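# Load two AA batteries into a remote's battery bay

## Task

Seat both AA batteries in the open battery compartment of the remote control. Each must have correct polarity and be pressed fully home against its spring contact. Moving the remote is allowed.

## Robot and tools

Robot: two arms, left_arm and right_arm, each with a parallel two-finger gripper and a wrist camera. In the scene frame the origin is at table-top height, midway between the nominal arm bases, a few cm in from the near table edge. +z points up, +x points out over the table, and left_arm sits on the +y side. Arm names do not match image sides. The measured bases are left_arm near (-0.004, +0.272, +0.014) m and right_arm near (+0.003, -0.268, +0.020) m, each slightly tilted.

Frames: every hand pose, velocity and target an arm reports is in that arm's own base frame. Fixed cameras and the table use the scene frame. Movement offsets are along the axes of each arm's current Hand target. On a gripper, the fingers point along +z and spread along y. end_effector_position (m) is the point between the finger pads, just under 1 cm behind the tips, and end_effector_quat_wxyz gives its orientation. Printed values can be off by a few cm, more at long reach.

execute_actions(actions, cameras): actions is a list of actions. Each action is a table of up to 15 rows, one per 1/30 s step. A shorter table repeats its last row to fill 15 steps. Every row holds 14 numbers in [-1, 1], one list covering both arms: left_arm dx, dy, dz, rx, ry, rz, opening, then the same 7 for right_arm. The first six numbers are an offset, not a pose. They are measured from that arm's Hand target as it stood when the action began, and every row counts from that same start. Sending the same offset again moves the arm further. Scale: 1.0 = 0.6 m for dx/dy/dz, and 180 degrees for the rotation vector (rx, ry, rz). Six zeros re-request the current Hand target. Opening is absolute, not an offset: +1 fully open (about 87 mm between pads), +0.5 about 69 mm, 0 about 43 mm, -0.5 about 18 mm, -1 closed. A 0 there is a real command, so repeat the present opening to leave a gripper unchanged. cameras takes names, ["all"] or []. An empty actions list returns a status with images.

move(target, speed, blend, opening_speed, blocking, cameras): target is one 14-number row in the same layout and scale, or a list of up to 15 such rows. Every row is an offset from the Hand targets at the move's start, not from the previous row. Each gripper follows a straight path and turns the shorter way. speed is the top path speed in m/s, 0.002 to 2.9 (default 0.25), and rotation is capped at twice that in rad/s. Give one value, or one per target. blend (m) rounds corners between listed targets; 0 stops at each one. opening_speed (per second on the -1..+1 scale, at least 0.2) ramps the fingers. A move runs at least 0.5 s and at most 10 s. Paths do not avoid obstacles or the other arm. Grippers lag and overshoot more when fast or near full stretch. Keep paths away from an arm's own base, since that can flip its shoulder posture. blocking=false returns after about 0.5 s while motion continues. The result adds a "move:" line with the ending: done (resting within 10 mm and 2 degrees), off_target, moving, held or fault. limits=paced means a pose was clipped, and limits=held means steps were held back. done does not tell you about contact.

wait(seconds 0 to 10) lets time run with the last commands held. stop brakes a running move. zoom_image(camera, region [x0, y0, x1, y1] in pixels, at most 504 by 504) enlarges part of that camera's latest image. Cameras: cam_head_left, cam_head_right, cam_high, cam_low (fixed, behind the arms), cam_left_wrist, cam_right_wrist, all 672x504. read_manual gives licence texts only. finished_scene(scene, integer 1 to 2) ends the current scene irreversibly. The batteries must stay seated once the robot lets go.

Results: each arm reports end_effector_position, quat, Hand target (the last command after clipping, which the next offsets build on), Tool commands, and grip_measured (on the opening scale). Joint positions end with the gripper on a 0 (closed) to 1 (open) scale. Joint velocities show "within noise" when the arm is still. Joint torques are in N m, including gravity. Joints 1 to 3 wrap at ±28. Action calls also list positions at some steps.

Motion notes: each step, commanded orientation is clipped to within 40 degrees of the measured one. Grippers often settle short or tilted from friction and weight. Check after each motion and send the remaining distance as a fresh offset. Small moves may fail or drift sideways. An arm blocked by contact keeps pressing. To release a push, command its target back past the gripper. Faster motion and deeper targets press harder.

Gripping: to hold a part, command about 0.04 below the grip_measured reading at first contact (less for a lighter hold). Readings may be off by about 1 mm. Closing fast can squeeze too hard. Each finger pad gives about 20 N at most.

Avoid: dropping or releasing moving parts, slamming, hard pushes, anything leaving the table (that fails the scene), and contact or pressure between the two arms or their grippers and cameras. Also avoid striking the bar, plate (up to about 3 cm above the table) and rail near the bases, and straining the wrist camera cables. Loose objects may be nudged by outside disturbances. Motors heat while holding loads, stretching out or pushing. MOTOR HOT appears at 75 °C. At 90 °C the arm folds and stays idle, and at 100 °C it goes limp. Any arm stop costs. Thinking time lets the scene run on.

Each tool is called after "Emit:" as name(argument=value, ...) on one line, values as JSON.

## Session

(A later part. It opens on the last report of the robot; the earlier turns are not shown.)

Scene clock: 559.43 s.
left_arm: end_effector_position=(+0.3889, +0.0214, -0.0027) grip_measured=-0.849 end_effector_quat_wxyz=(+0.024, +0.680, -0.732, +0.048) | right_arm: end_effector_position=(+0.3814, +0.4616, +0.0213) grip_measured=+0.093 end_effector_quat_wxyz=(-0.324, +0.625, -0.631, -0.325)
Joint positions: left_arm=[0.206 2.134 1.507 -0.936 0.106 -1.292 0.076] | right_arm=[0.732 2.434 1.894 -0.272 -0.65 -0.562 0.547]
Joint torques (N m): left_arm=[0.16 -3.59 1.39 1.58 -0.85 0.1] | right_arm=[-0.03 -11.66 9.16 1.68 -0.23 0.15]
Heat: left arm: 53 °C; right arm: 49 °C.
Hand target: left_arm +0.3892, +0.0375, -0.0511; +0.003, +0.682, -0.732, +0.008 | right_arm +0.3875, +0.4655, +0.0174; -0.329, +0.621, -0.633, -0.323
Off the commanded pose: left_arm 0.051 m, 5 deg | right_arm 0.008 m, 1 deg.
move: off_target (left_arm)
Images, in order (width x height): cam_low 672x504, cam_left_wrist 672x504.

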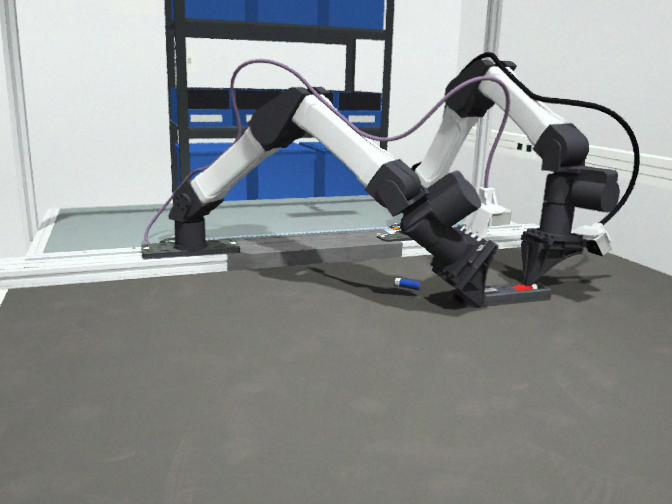

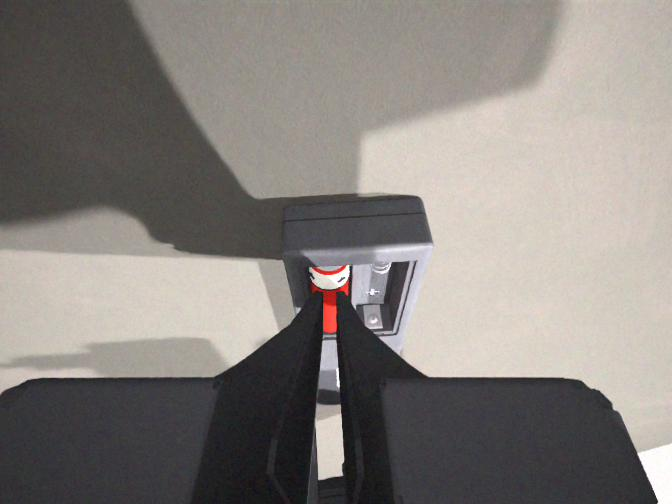

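Emit:
move(target=[[0,0,-0.09,0,0,0,-0.85,0,0,0,0,0,0,-0.14],[-0.01,0,-0.13,0,0,0,-0.85,0,0,0,0,0,0,-0.14]], speed=0.08, cameras=["cam_left_wrist","cam_low","cam_right_wrist"])

Emit:
zoom_image(camera="cam_left_wrist", region=[280, 190, 440, 330])

Emit:
zoom_image(camera="cam_low", region=[490, 262, 560, 312])

Emit:
zoom_image(camera="cam_right_wrist", region=[240, 0, 440, 150])

Scene clock: 566.90 s.
left_arm: end_effector_position=(+0.3800, +0.0361, +0.0130) grip_measured=-0.850 end_effector_quat_wxyz=(+0.025, +0.681, -0.731, +0.003) | right_arm: end_effector_position=(+0.3814, +0.4616, +0.0213) grip_measured=+0.093 end_effector_quat_wxyz=(-0.324, +0.625, -0.631, -0.325)
Joint positions: left_arm=[0.214 2.131 1.582 -1.061 0.031 -1.286 0.075] | right_arm=[0.732 2.434 1.894 -0.272 -0.65 -0.562 0.547]
Joint torques (N m): left_arm=[0.98 -11.43 10.4 0.18 -0.22 0.19] | right_arm=[-0.03 -11.64 9.16 1.69 -0.23 0.16]
Heat: left arm: 52 °C; right arm: 49 °C.
Hand target: left_arm +0.3892, +0.0448, +0.0268; +0.003, +0.682, -0.732, +0.008 | right_arm +0.3875, +0.4655, +0.0174; -0.329, +0.621, -0.633, -0.323
Off the commanded pose: left_arm 0.019 m, 3 deg | right_arm 0.008 m, 1 deg.
move: off_target (left_arm)
Images, in order (width x height): cam_low 672x504, cam_left_wrist 672x504, cam_right_wrist 672x504.

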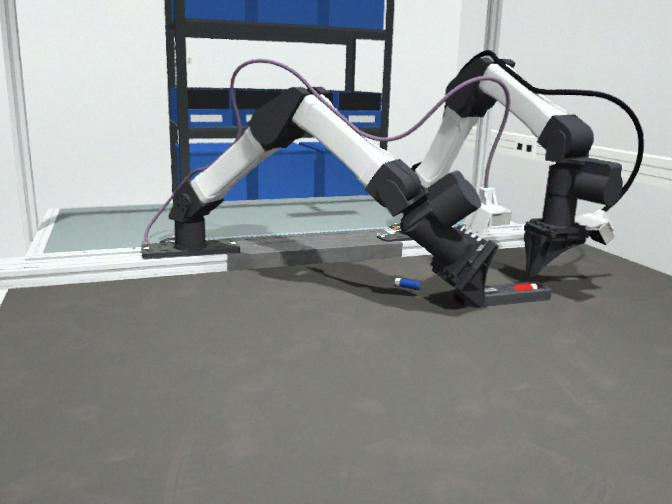

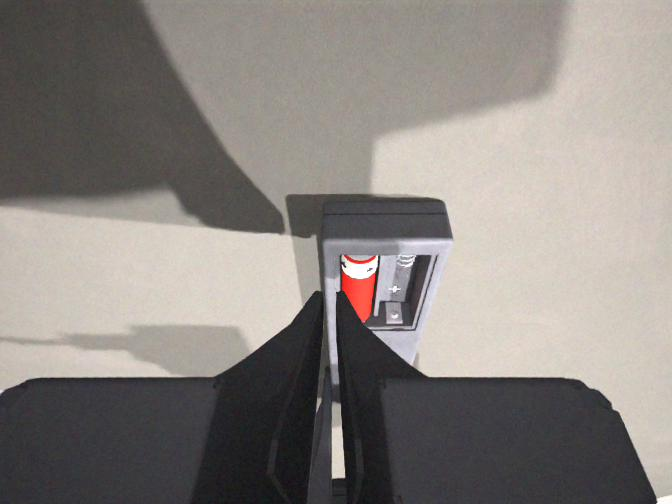

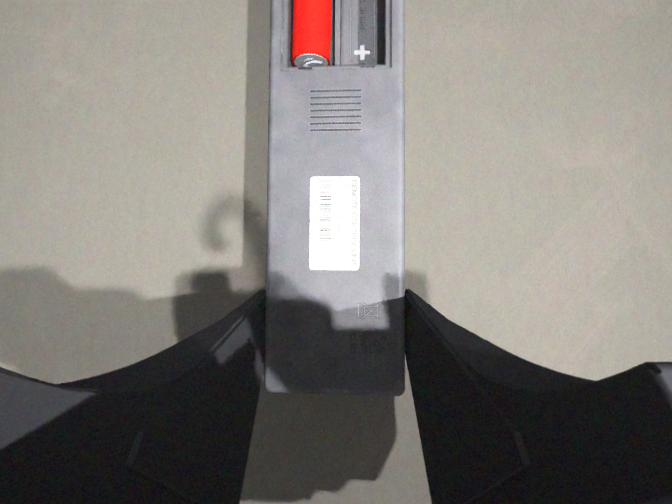

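Scaled by 3.150 from the camera's 672x504 image, which has a finer 960x720 frame.

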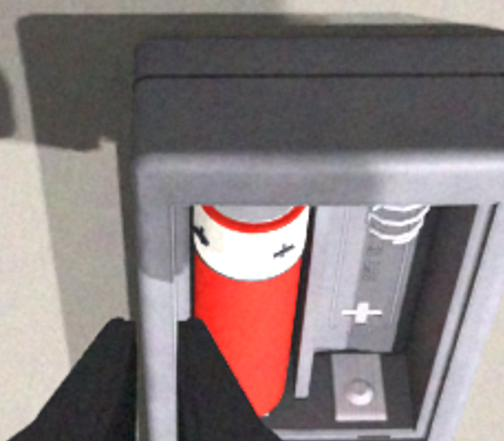

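Scaled by 7.200 from the camera's 672x504 image, which has a finer 960x720 frame.

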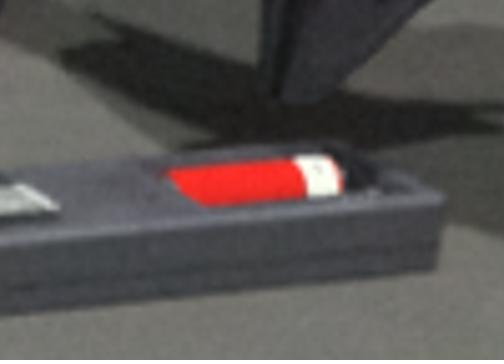

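Scaled by 2.520 from the camera's 672x504 image, which has a finer 960x720 frame.

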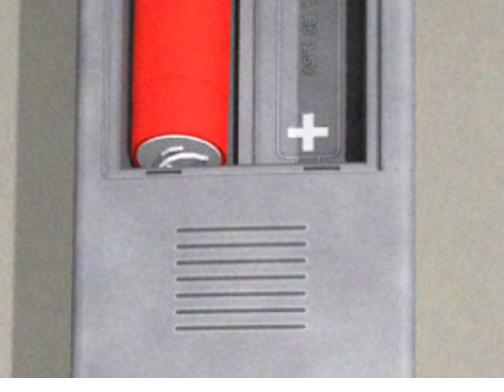

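Emit:
move(target=[[0.067,-0.017,-0.015,0,0,0,-0.85,0,0,0,0,0,0,-0.14],[0.067,-0.017,0.034,0,0,0,-0.85,0,0,0,0,0,0,-0.14]], speed=0.08, cameras=["cam_left_wrist","cam_low","cam_right_wrist"])

Emit:
zoom_image(camera="cam_left_wrist", region=[280, 190, 440, 330])

Emit:
zoom_image(camera="cam_low", region=[490, 262, 560, 312])

Scene clock: 576.57 s.
left_arm: end_effector_position=(+0.3929, +0.0023, +0.0119) grip_measured=-0.850 end_effector_quat_wxyz=(+0.012, +0.679, -0.734, +0.010) | right_arm: end_effector_position=(+0.3814, +0.4616, +0.0213) grip_measured=+0.093 end_effector_quat_wxyz=(-0.324, +0.625, -0.631, -0.325)
Joint positions: left_arm=[0.123 2.131 1.58 -1.027 0.029 -1.37 0.075] | right_arm=[0.732 2.434 1.894 -0.272 -0.65 -0.562 0.547]
Joint torques (N m): left_arm=[-0.31 -9.51 6.13 0.57 -0.22 0] | right_arm=[-0.02 -11.66 9.16 1.68 -0.23 0.15]
Heat: left arm: 54 °C; right arm: 49 °C.
Hand target: left_arm +0.3966, +0.0037, +0.0071; +0.003, +0.682, -0.732, +0.008 | right_arm +0.3875, +0.4655, +0.0174; -0.329, +0.621, -0.633, -0.323
Off the commanded pose: left_arm 0.006 m, 1 deg | right_arm 0.008 m, 1 deg.
move: done
Images, in order (width x height): cam_low 672x504, cam_left_wrist 672x504, cam_right_wrist 672x504.

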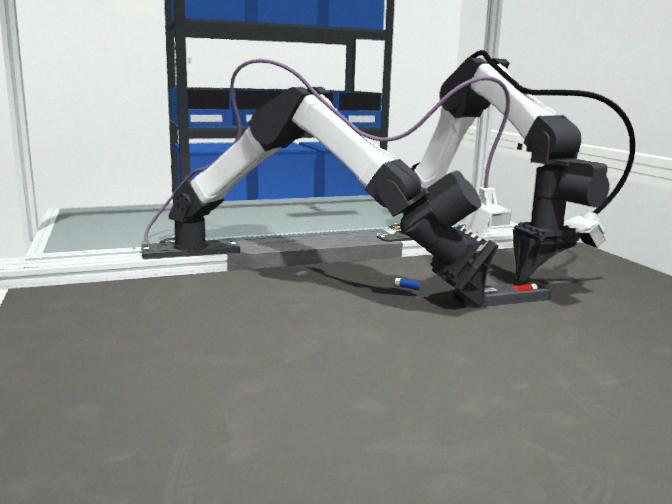

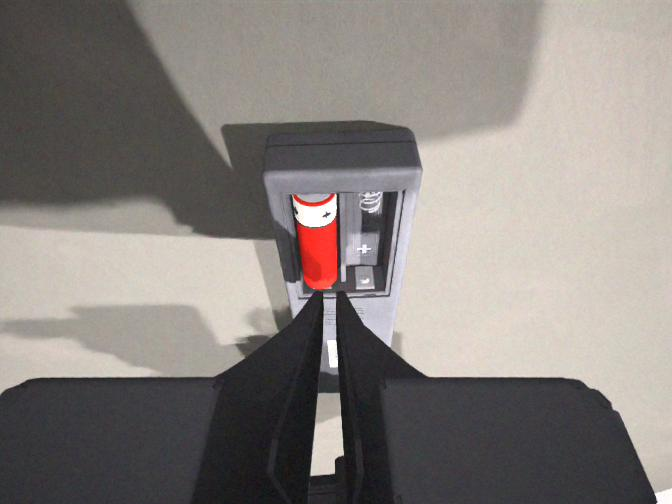

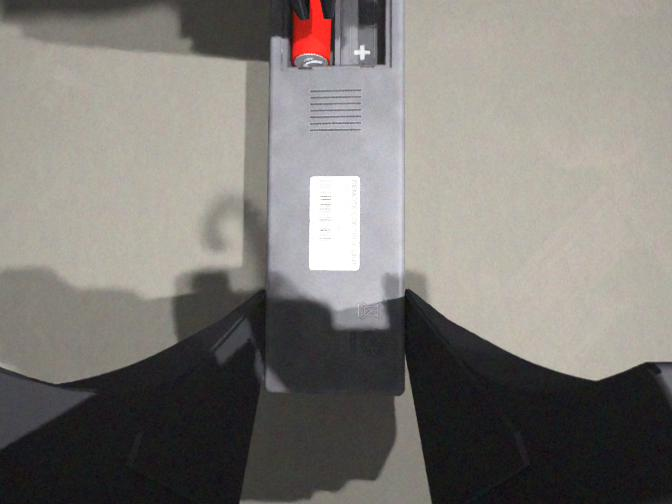

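Scaled by 3.150 from the camera's 672x504 image, which has a finer 960x720 frame.

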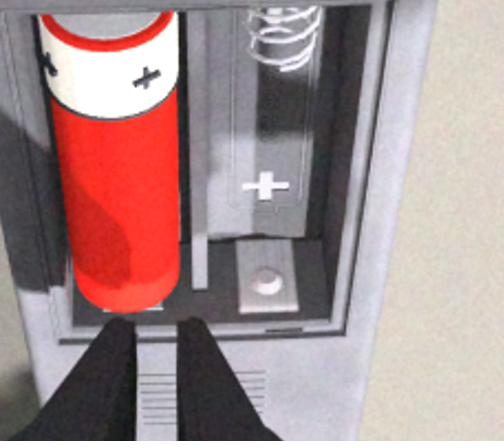

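Scaled by 7.200 from the camera's 672x504 image, which has a finer 960x720 frame.

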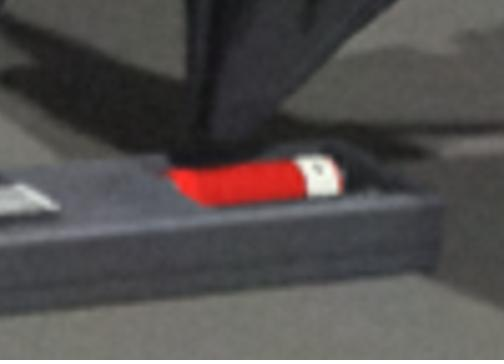

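Emit:
move(target=[[0,0.008,0,0,0,0,-0.85,0,0,0,0,0,0,-0.14],[0,0.009,0.04,0,0,0,-0.85,0,0,0,0,0,0,-0.14]], speed=0.04, cameras=["cam_left_wrist","cam_low","cam_right_wrist"])

Emit:
zoom_image(camera="cam_left_wrist", region=[280, 190, 440, 330])

Emit:
zoom_image(camera="cam_right_wrist", region=[240, 0, 440, 150])

Scene clock: 588.27 s.
left_arm: end_effector_position=(+0.3856, +0.0002, -0.0001) grip_measured=-0.850 end_effector_quat_wxyz=(+0.019, +0.679, -0.734, +0.009) | right_arm: end_effector_position=(+0.3815, +0.4616, +0.0212) grip_measured=+0.093 end_effector_quat_wxyz=(-0.324, +0.625, -0.631, -0.325)
Joint positions: left_arm=[0.123 2.131 1.528 -0.988 0.036 -1.37 0.075] | right_arm=[0.732 2.434 1.894 -0.272 -0.649 -0.562 0.547]
Joint torques (N m): left_arm=[-0.05 -8.32 3.51 1.12 -0.27 -0.03] | right_arm=[-0.02 -11.66 9.16 1.68 -0.24 0.15]
Heat: left arm: 55 °C; right arm: 49 °C.
Hand target: left_arm +0.3913, +0.0036, -0.0169; +0.003, +0.682, -0.732, +0.008 | right_arm +0.3875, +0.4654, +0.0174; -0.329, +0.621, -0.633, -0.323
Off the commanded pose: left_arm 0.018 m, 2 deg | right_arm 0.008 m, 1 deg.
move: off_target (left_arm)
Images, in order (width x height): cam_low 672x504, cam_left_wrist 672x504, cam_right_wrist 672x504.

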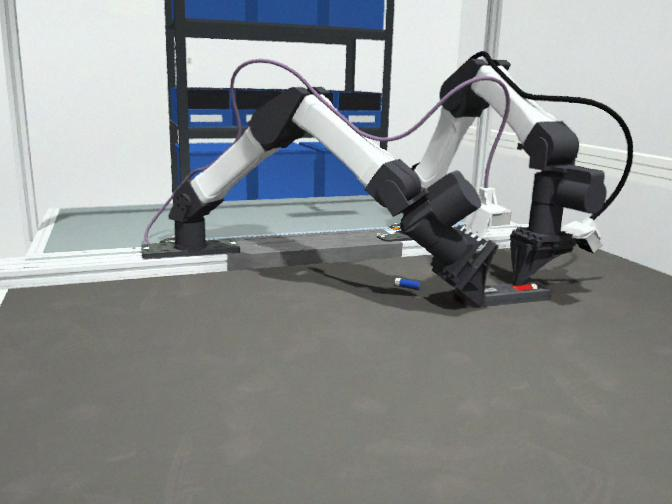

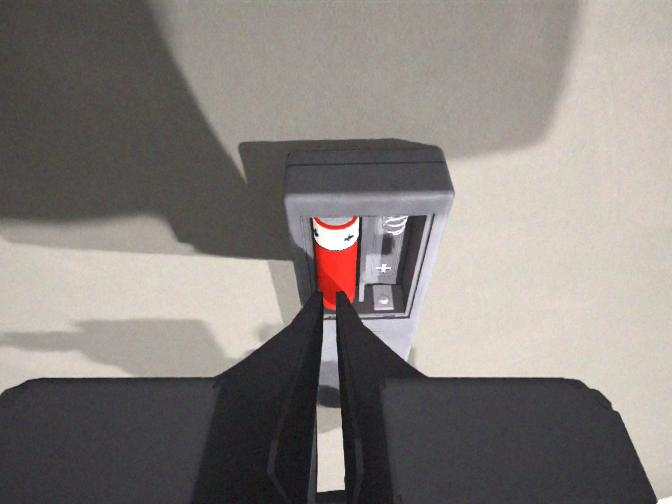

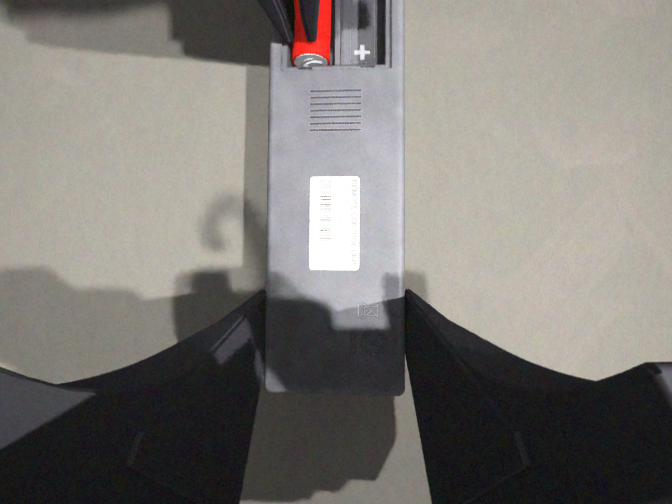

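Scaled by 3.150 from the camera's 672x504 image, which has a finer 960x720 frame.

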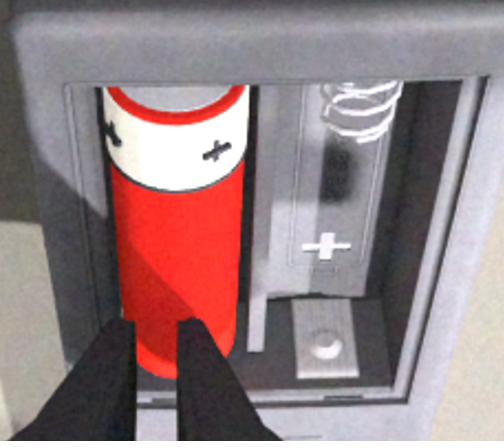

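Scaled by 2.520 from the camera's 672x504 image, which has a finer 960x720 frame.

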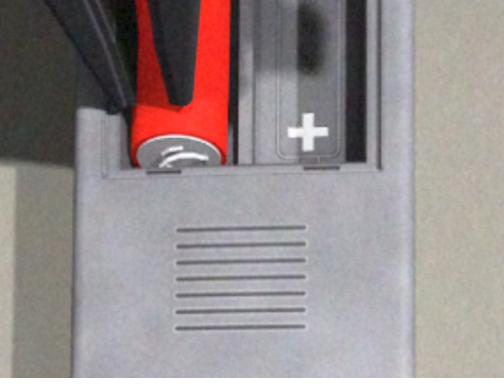

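Emit:
move(target=[[0,0,-0.03,0,0,0,-0.85,0,0,0,0,0,0,-0.14],[0,-0.009,-0.045,0,0,0,-0.85,0,0,0,0,0,0,-0.14],[0,-0.009,0.02,0,0,0,-0.85,0,0,0,0,0,0,-0.14]], speed=0.05, cameras=["cam_left_wrist","cam_low","cam_right_wrist"])

Emit:
zoom_image(camera="cam_left_wrist", region=[280, 190, 440, 330])

Emit:
zoom_image(camera="cam_right_wrist", region=[240, 0, 440, 150])

Scene clock: 596.77 s.
left_arm: end_effector_position=(+0.3887, +0.0000, -0.0012) grip_measured=-0.850 end_effector_quat_wxyz=(+0.018, +0.679, -0.734, +0.011) | right_arm: end_effector_position=(+0.3816, +0.4615, +0.0212) grip_measured=+0.093 end_effector_quat_wxyz=(-0.325, +0.625, -0.632, -0.325)
Joint positions: left_arm=[0.122 2.14 1.537 -0.984 0.038 -1.37 0.075] | right_arm=[0.732 2.434 1.894 -0.272 -0.648 -0.562 0.547]
Joint torques (N m): left_arm=[-0.43 -6.28 3.18 1.36 -0.29 -0.02] | right_arm=[-0.03 -11.66 9.17 1.69 -0.24 0.15]
Heat: left arm: 54 °C; right arm: 49 °C.
Hand target: left_arm +0.3969, +0.0030, -0.0289; +0.003, +0.682, -0.732, +0.008 | right_arm +0.3875, +0.4654, +0.0174; -0.329, +0.621, -0.633, -0.323
Off the commanded pose: left_arm 0.029 m, 2 deg | right_arm 0.008 m, 1 deg.
move: off_target (left_arm)
Images, in order (width x height): cam_low 672x504, cam_left_wrist 672x504, cam_right_wrist 672x504.

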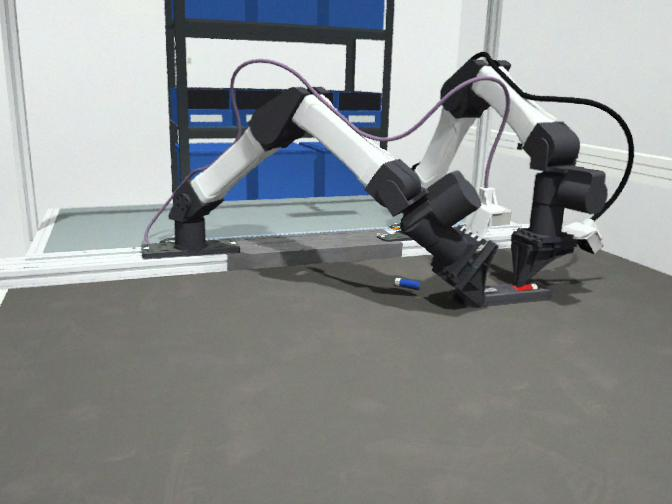

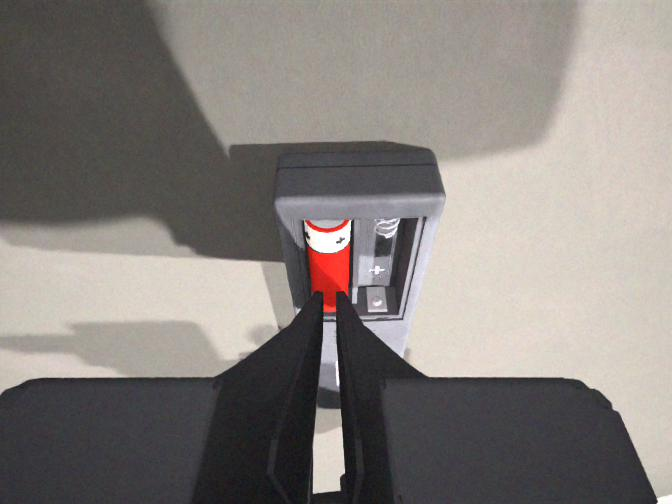

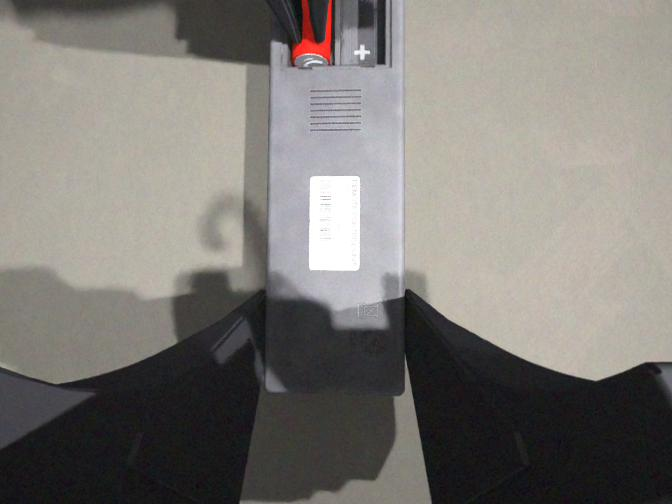

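Scaled by 3.150 from the camera's 672x504 image, which has a finer 960x720 frame.

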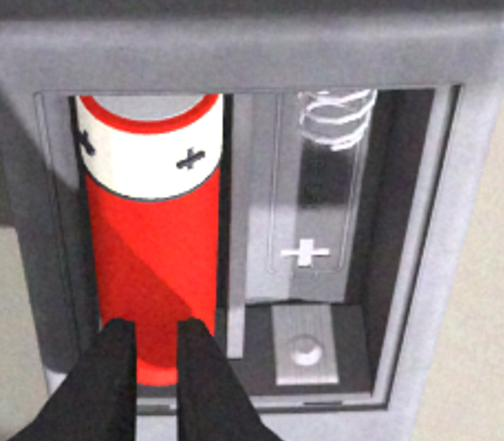

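Scaled by 2.520 from the camera's 672x504 image, which has a finer 960x720 frame.

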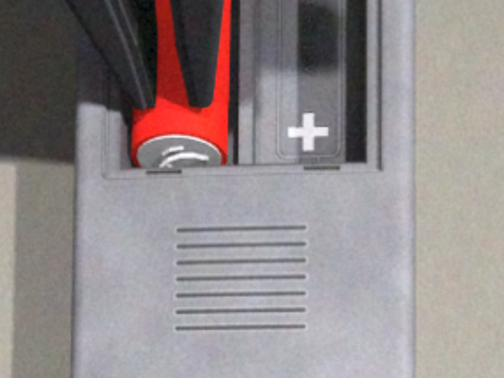

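Emit:
move(target=[0,-0.009,-0.2,0,0,0,-0.85,0,0,0,0,0,0,0.6], speed=0.12, opening_speed=0.8, cameras=["cam_left_wrist","cam_low"])

Emit:
zoom_image(camera="cam_left_wrist", region=[270, 120, 430, 270])

Emit:
zoom_image(camera="cam_low", region=[490, 262, 560, 312])

Scene clock: 622.83 s.
left_arm: end_effector_position=(+0.3931, +0.0017, +0.0686) grip_measured=-0.850 end_effector_quat_wxyz=(+0.032, +0.679, -0.734, -0.004) | right_arm: end_effector_position=(+0.3822, +0.4612, +0.0212) grip_measured=+0.600 end_effector_quat_wxyz=(-0.325, +0.625, -0.632, -0.324)
Joint positions: left_arm=[0.122 2.137 1.816 -1.307 0.031 -1.37 0.075] | right_arm=[0.731 2.434 1.894 -0.271 -0.648 -0.562 0.8]
Joint torques (N m): left_arm=[-0.1 -13.61 10.41 0.16 -0.23 -0.02] | right_arm=[0.05 -11.64 9.18 1.69 -0.25 0.15]
Heat: left arm: 50 °C; right arm: 50 °C.
Hand target: left_arm +0.4014, +0.0047, +0.0911; +0.003, +0.682, -0.732, +0.008 | right_arm +0.3875, +0.4655, +0.0175; -0.329, +0.621, -0.633, -0.323
Off the commanded pose: left_arm 0.024 m, 4 deg | right_arm 0.008 m, 1 deg.
move: off_target (left_arm)
Images, in order (width x height): cam_low 672x504, cam_left_wrist 672x504.

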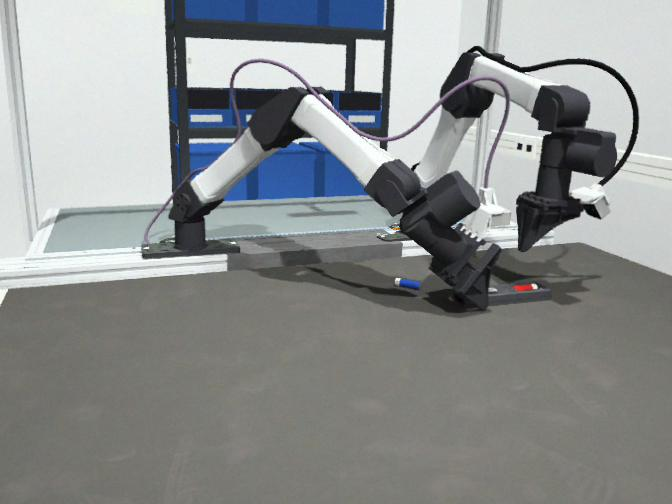

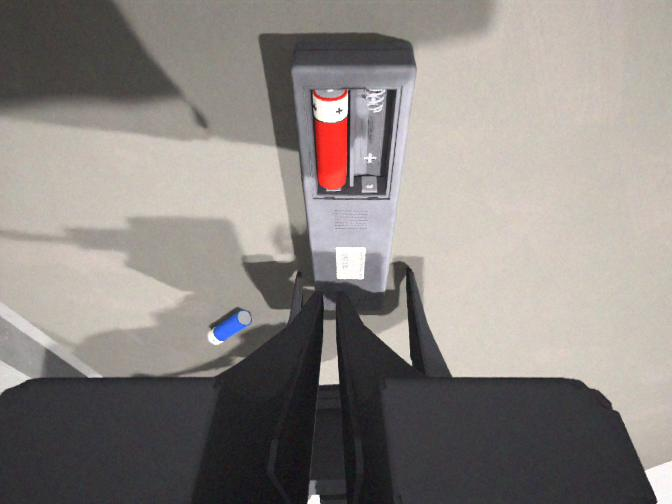

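Scaled by 3.150 from the camera's 672x504 image, which has a finer 960x720 frame.

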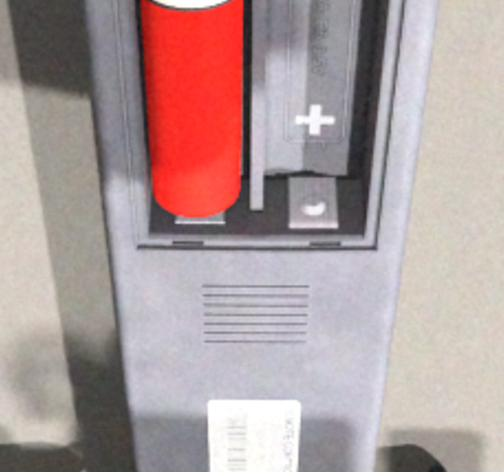

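Scaled by 7.200 from the camera's 672x504 image, which has a finer 960x720 frame.

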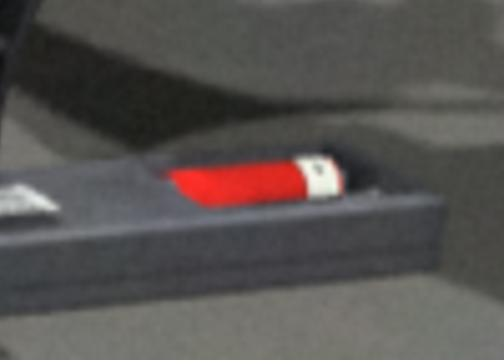

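Emit:
move(target=[[0,0,0,0,0,0,-0.5,0,0,-0.2,0,0,0,0.8],[0,0,0,0,0,0,0,0.075,0,-0.457,0,0,0,0.8]], speed=[0.12,0.3], blend=0.02, cameras=["cam_left_wrist","cam_head_left"])

Emit:
zoom_image(camera="cam_left_wrist", region=[170, 280, 290, 370])

Scene clock: 633.07 s.
left_arm: end_effector_position=(+0.3929, +0.0017, +0.0686) grip_measured=+0.000 end_effector_quat_wxyz=(+0.033, +0.679, -0.734, -0.005) | right_arm: end_effector_position=(+0.3809, +0.2085, +0.1207) grip_measured=+0.800 end_effector_quat_wxyz=(-0.310, +0.612, -0.653, -0.321)
Joint positions: left_arm=[0.122 2.137 1.816 -1.308 0.031 -1.37 0.5] | right_arm=[0.24 1.952 1.597 -0.892 -0.883 -1.112 0.9]
Joint torques (N m): left_arm=[-0.08 -13.65 10.41 0.09 -0.21 -0.03] | right_arm=[0.49 -11.73 9.13 0.73 -0.76 -0.11]
Heat: left arm: 55 °C; right arm: 50 °C.
Hand target: left_arm +0.4014, +0.0046, +0.0911; +0.003, +0.682, -0.732, +0.008 | right_arm +0.3828, +0.2151, +0.1379; -0.329, +0.621, -0.633, -0.323
Off the commanded pose: left_arm 0.024 m, 4 deg | right_arm 0.019 m, 3 deg.
move: off_target (left_arm, right_arm); blend cut to 0 m at target 1; target 2's new opening was sent with left_arm's hand 0.024 m and 4 deg from that target
Images, in order (width x height): cam_head_left 672x504, cam_left_wrist 672x504.

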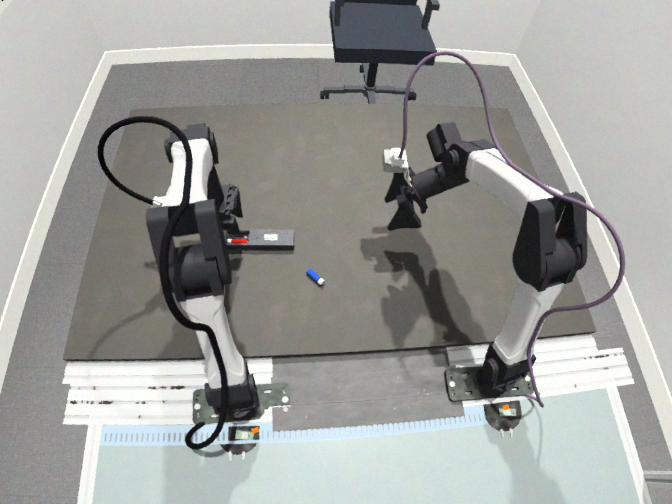

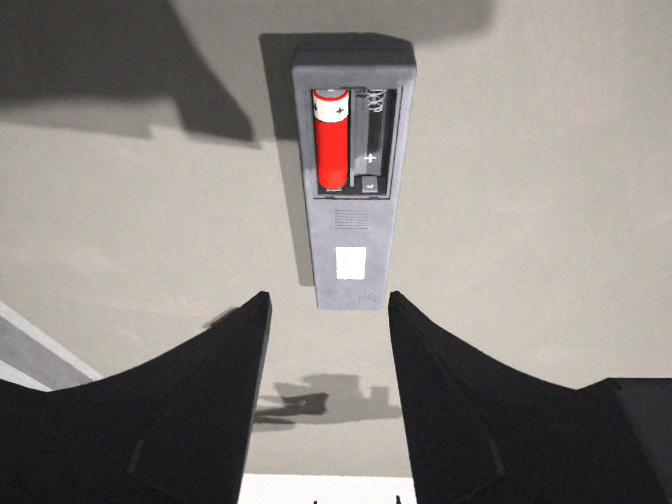

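Scaled by 4.200 from the camera's 672x504 image, which has a finer 960x720 frame.

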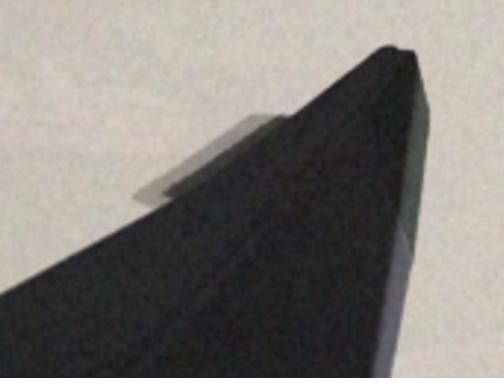

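Emit:
move(target=[0.321,0.17,0.04,0,0,0.233,0,0,0,0,0,0,0,0.8], speed=0.25, cameras=["cam_left_wrist"])

Scene clock: 643.70 s.
left_arm: end_effector_position=(+0.2801, -0.1817, +0.0589) grip_measured=+0.000 end_effector_quat_wxyz=(-0.024, -0.378, +0.925, +0.008) | right_arm: end_effector_position=(+0.3809, +0.2085, +0.1207) grip_measured=+0.800 end_effector_quat_wxyz=(-0.310, +0.612, -0.653, -0.321)
Joint positions: left_arm=[-0.444 1.919 1.459 -1.155 0.026 -1.22 0.5] | right_arm=[0.24 1.952 1.597 -0.892 -0.883 -1.112 0.9]
Joint torques (N m): left_arm=[0.27 -12.25 6.12 0.54 -0.23 0.15] | right_arm=[0.49 -11.74 9.14 0.72 -0.76 -0.11]
Heat: left arm: 59 °C; right arm: 50 °C.
Hand target: left_arm +0.2862, -0.1807, +0.0694; +0.000, -0.375, +0.927, -0.009 | right_arm +0.3828, +0.2151, +0.1379; -0.329, +0.621, -0.633, -0.323
Off the commanded pose: left_arm 0.012 m, 3 deg | right_arm 0.019 m, 3 deg.
move: off_target (left_arm, right_arm)
Images, in order (width x height): cam_left_wrist 672x504.

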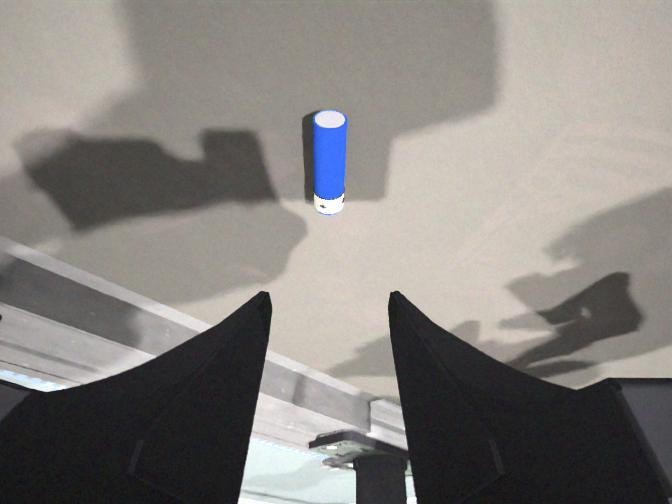

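Emit:
move(target=[[0.0178,0.0052,0.08,0,0,0,0,0,0,0,0,0,0,0.8],[0.0178,0.0052,0.1277,0,0,0,0,0,0,0,0,0,0,0.8]], speed=[0.15,0.06], cameras=["cam_left_wrist"])

Emit:
zoom_image(camera="cam_left_wrist", region=[240, 200, 440, 380])

Scene clock: 657.60 s.
left_arm: end_effector_position=(+0.2737, -0.1861, -0.0033) grip_measured=+0.000 end_effector_quat_wxyz=(-0.009, -0.372, +0.928, -0.009) | right_arm: end_effector_position=(+0.3809, +0.2085, +0.1207) grip_measured=+0.800 end_effector_quat_wxyz=(-0.310, +0.612, -0.653, -0.321)
Joint positions: left_arm=[-0.465 1.946 1.236 -0.86 0.025 -1.227 0.5] | right_arm=[0.24 1.952 1.597 -0.892 -0.883 -1.112 0.9]
Joint torques (N m): left_arm=[-0.32 -7.95 6 0.62 -0.23 -0.02] | right_arm=[0.49 -11.73 9.14 0.73 -0.77 -0.11]
Heat: left arm: 59 °C; right arm: 50 °C.
Hand target: left_arm +0.2768, -0.1870, -0.0072; +0.000, -0.375, +0.927, -0.009 | right_arm +0.3828, +0.2151, +0.1379; -0.329, +0.621, -0.633, -0.323
Off the commanded pose: left_arm 0.005 m, 1 deg | right_arm 0.019 m, 3 deg.
move: off_target (right_arm)
Images, in order (width x height): cam_left_wrist 672x504.

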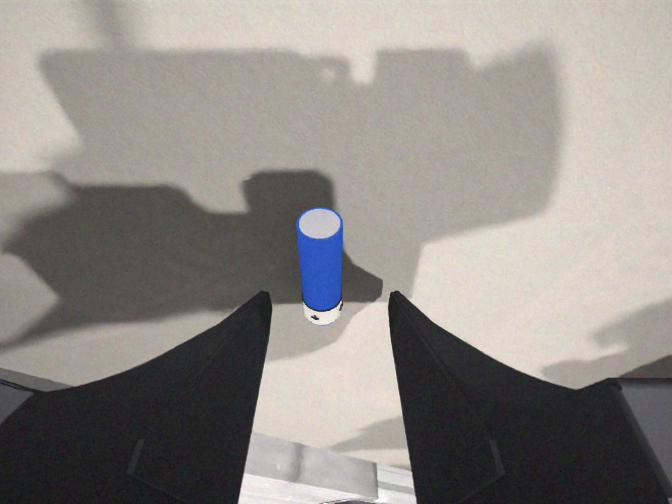

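Scaled by 2.520 from the camera's 672x504 image, which has a finer 960x720 frame.

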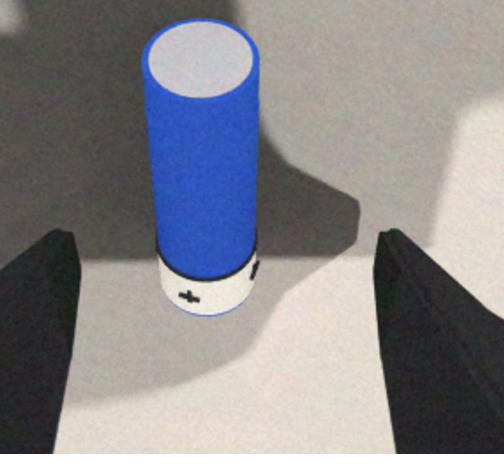

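Emit:
move(target=[-0.0115,0.005,0,0,0,0,0,0,0,0,0,0,0,0.8], speed=0.06, cameras=["cam_left_wrist"])

Emit:
zoom_image(camera="cam_left_wrist", region=[240, 200, 440, 380])

Scene clock: 666.43 s.
left_arm: end_effector_position=(+0.2744, -0.1852, -0.0034) grip_measured=+0.000 end_effector_quat_wxyz=(-0.009, -0.373, +0.928, -0.009) | right_arm: end_effector_position=(+0.3809, +0.2085, +0.1207) grip_measured=+0.800 end_effector_quat_wxyz=(-0.310, +0.612, -0.653, -0.321)
Joint positions: left_arm=[-0.462 1.946 1.236 -0.859 0.025 -1.226 0.5] | right_arm=[0.24 1.952 1.597 -0.892 -0.883 -1.112 0.9]
Joint torques (N m): left_arm=[1.13 -8.08 5.79 0.57 -0.21 0.17] | right_arm=[0.49 -11.74 9.14 0.72 -0.76 -0.11]
Heat: left arm: 57 °C; right arm: 50 °C.
Hand target: left_arm +0.2797, -0.1801, -0.0072; +0.000, -0.375, +0.927, -0.009 | right_arm +0.3828, +0.2151, +0.1379; -0.329, +0.621, -0.633, -0.323
Off the commanded pose: left_arm 0.008 m, 1 deg | right_arm 0.019 m, 3 deg.
move: off_target (right_arm)
Images, in order (width x height): cam_left_wrist 672x504.

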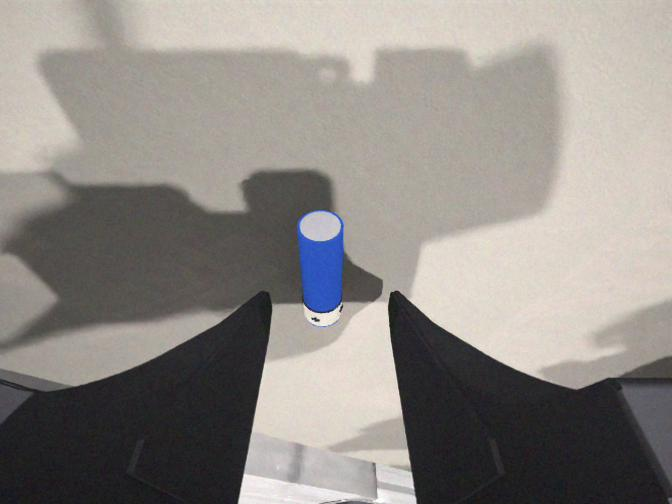

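Scaled by 2.520 from the camera's 672x504 image, which has a finer 960x720 frame.

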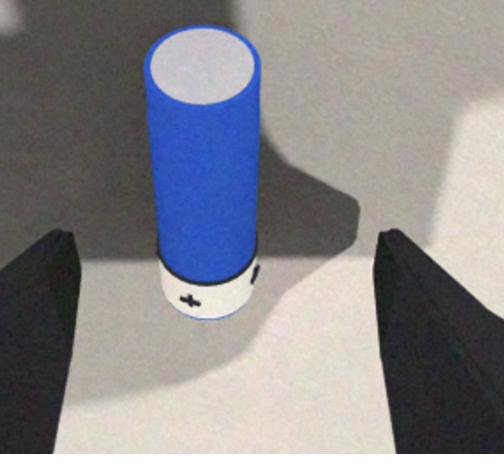

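Emit:
move(target=[-0.009,0.003,0,0,0,0,0,0,0,0,0,0,0,0.8], speed=0.06)

Emit:
move(target=[0,0,0,0,0,0,-0.66,0,0,0,0,0,0,0.8], opening_speed=0.4, cameras=["cam_left_wrist"])

Emit:
zoom_image(camera="cam_left_wrist", region=[240, 200, 440, 380])

Scene clock: 670.93 s.
left_arm: end_effector_position=(+0.2771, -0.1801, -0.0034) grip_measured=+0.000 end_effector_quat_wxyz=(-0.008, -0.373, +0.928, -0.010) | right_arm: end_effector_position=(+0.3809, +0.2085, +0.1207) grip_measured=+0.800 end_effector_quat_wxyz=(-0.310, +0.612, -0.653, -0.321)
Joint positions: left_arm=[-0.445 1.946 1.236 -0.859 0.025 -1.21 0.5] | right_arm=[0.24 1.952 1.597 -0.892 -0.883 -1.112 0.9]
Joint torques (N m): left_arm=[1.17 -8.09 5.93 0.6 -0.21 0.17] | right_arm=[0.49 -11.74 9.14 0.72 -0.77 -0.11]
Heat: left arm: 57 °C; right arm: 50 °C.
Hand target: left_arm +0.2824, -0.1751, -0.0073; +0.000, -0.374, +0.927, -0.009 | right_arm +0.3828, +0.2151, +0.1379; -0.329, +0.621, -0.633, -0.323
Off the commanded pose: left_arm 0.008 m, 1 deg | right_arm 0.019 m, 3 deg.
move: off_target (right_arm)

Scene clock: 672.80 s.
left_arm: end_effector_position=(+0.2771, -0.1801, -0.0034) grip_measured=-0.638 end_effector_quat_wxyz=(-0.008, -0.373, +0.928, -0.010) | right_arm: end_effector_position=(+0.3809, +0.2085, +0.1207) grip_measured=+0.800 end_effector_quat_wxyz=(-0.310, +0.612, -0.653, -0.321)
Joint positions: left_arm=[-0.445 1.946 1.236 -0.859 0.025 -1.209 0.181] | right_arm=[0.24 1.952 1.597 -0.892 -0.883 -1.112 0.9]
Joint torques (N m): left_arm=[1.14 -8.01 5.87 0.61 -0.24 0.17] | right_arm=[0.49 -11.73 9.14 0.73 -0.76 -0.11]
Heat: left arm: 57 °C; right arm: 50 °C.
Hand target: left_arm +0.2823, -0.1751, -0.0073; +0.000, -0.374, +0.927, -0.009 | right_arm +0.3828, +0.2151, +0.1379; -0.329, +0.621, -0.633, -0.323
Off the commanded pose: left_arm 0.008 m, 1 deg | right_arm 0.019 m, 3 deg.
move: off_target (right_arm)
Images, in order (width x height): cam_left_wrist 672x504.

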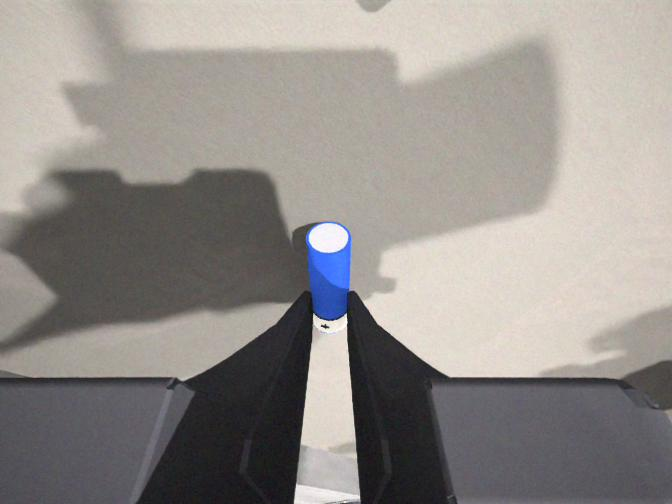

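Scaled by 2.520 from the camera's 672x504 image, which has a finer 960x720 frame.

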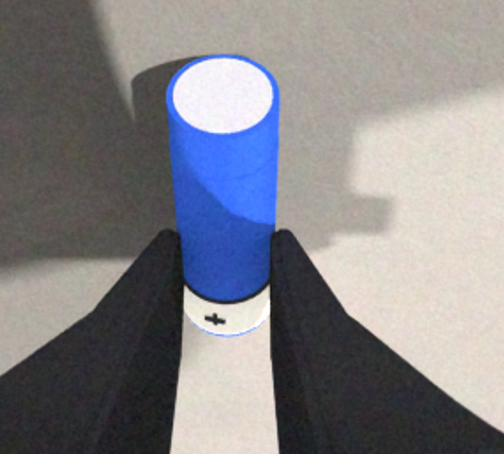

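Emit:
move(target=[[0,0,-0.167,0,0,0,-0.69,0,0,0,0,0,0,0.8],[-0.454,0.1635,-0.195,0,0,-0.233,-0.69,0,0,0,0,0,0,0.8]], speed=[0.12,0.25], cameras=["cam_left_wrist"])

Emit:
move(target=[[0,0,0,0,0,0,-0.69,-0.075,0,0.257,0,0,0,0.8],[0,0,0,0,0,0,-0.69,-0.075,0,0.45,0,0,0,0.8]], speed=[0.2,0.1], cameras=["cam_left_wrist","cam_right_wrist"])

Scene clock: 685.47 s.
left_arm: end_effector_position=(+0.4036, +0.0840, +0.1014) grip_measured=-0.638 end_effector_quat_wxyz=(+0.012, +0.678, -0.735, +0.007) | right_arm: end_effector_position=(+0.3809, +0.2085, +0.1207) grip_measured=+0.800 end_effector_quat_wxyz=(-0.310, +0.612, -0.653, -0.321)
Joint positions: left_arm=[0.308 2.217 2.077 -1.447 0.022 -1.182 0.181] | right_arm=[0.24 1.952 1.597 -0.892 -0.883 -1.112 0.9]
Joint torques (N m): left_arm=[-0.12 -9.92 10.58 0.29 -0.19 -0.02] | right_arm=[0.49 -11.74 9.13 0.73 -0.77 -0.11]
Heat: left arm: 56 °C; right arm: 50 °C.
Hand target: left_arm +0.4094, +0.0866, +0.1062; +0.003, +0.682, -0.732, +0.008 | right_arm +0.3828, +0.2151, +0.1379; -0.329, +0.621, -0.633, -0.323
Off the commanded pose: left_arm 0.008 m, 1 deg | right_arm 0.019 m, 3 deg.
move: off_target (right_arm)
Images, in order (width x height): cam_left_wrist 672x504.

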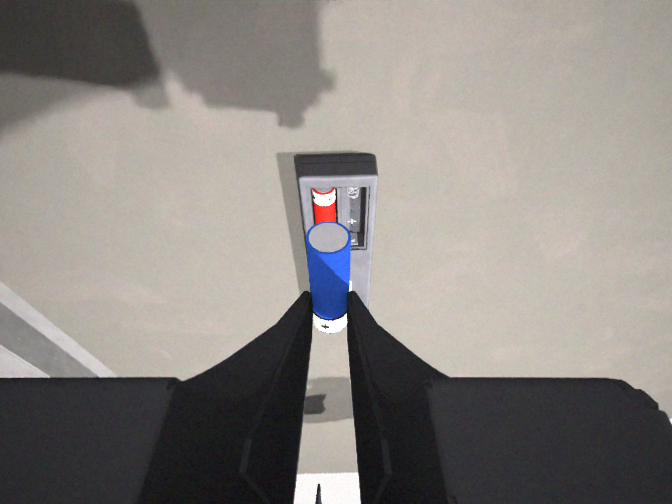

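Scene clock: 688.63 s.
left_arm: end_effector_position=(+0.4035, +0.0840, +0.1015) grip_measured=-0.638 end_effector_quat_wxyz=(+0.012, +0.678, -0.735, +0.006) | right_arm: end_effector_position=(+0.3825, +0.4547, +0.0218) grip_measured=+0.800 end_effector_quat_wxyz=(-0.321, +0.624, -0.634, -0.324)
Joint positions: left_arm=[0.308 2.217 2.078 -1.448 0.022 -1.182 0.181] | right_arm=[0.721 2.422 1.878 -0.281 -0.654 -0.569 0.9]
Joint torques (N m): left_arm=[0.01 -9.98 10.67 0.28 -0.14 -0.02] | right_arm=[0.49 -11.63 9.28 1.75 -0.23 0.16]
Heat: left arm: 56 °C; right arm: 49 °C.
Hand target: left_arm +0.4094, +0.0866, +0.1062; +0.003, +0.682, -0.732, +0.008 | right_arm +0.3874, +0.4621, +0.0198; -0.329, +0.621, -0.633, -0.323
Off the commanded pose: left_arm 0.008 m, 1 deg | right_arm 0.009 m, 1 deg.
move: done
Images, in order (width x height): cam_left_wrist 672x504, cam_right_wrist 672x504.

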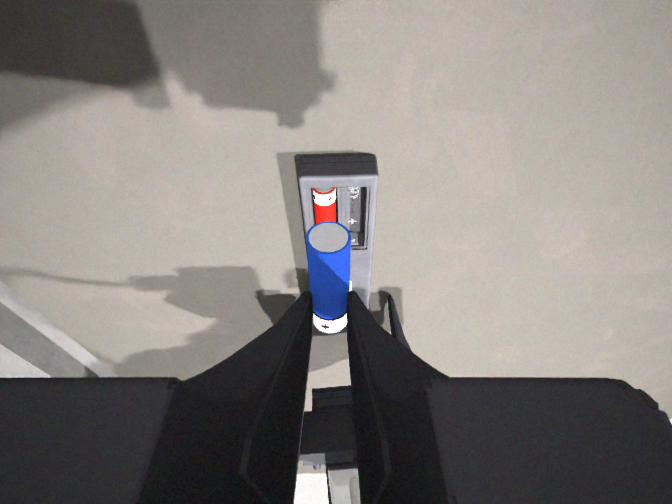

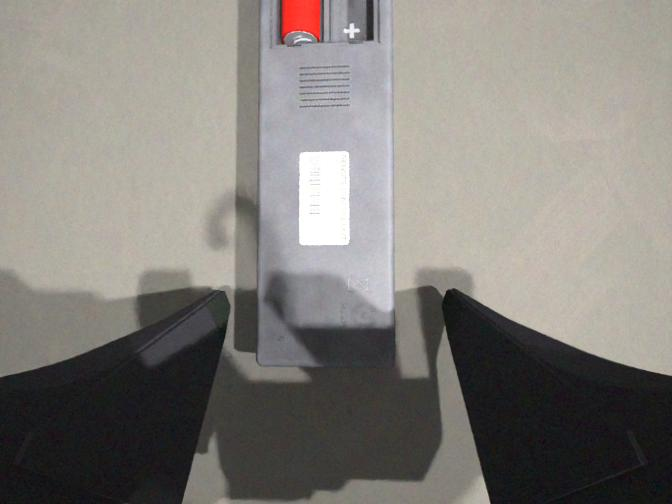

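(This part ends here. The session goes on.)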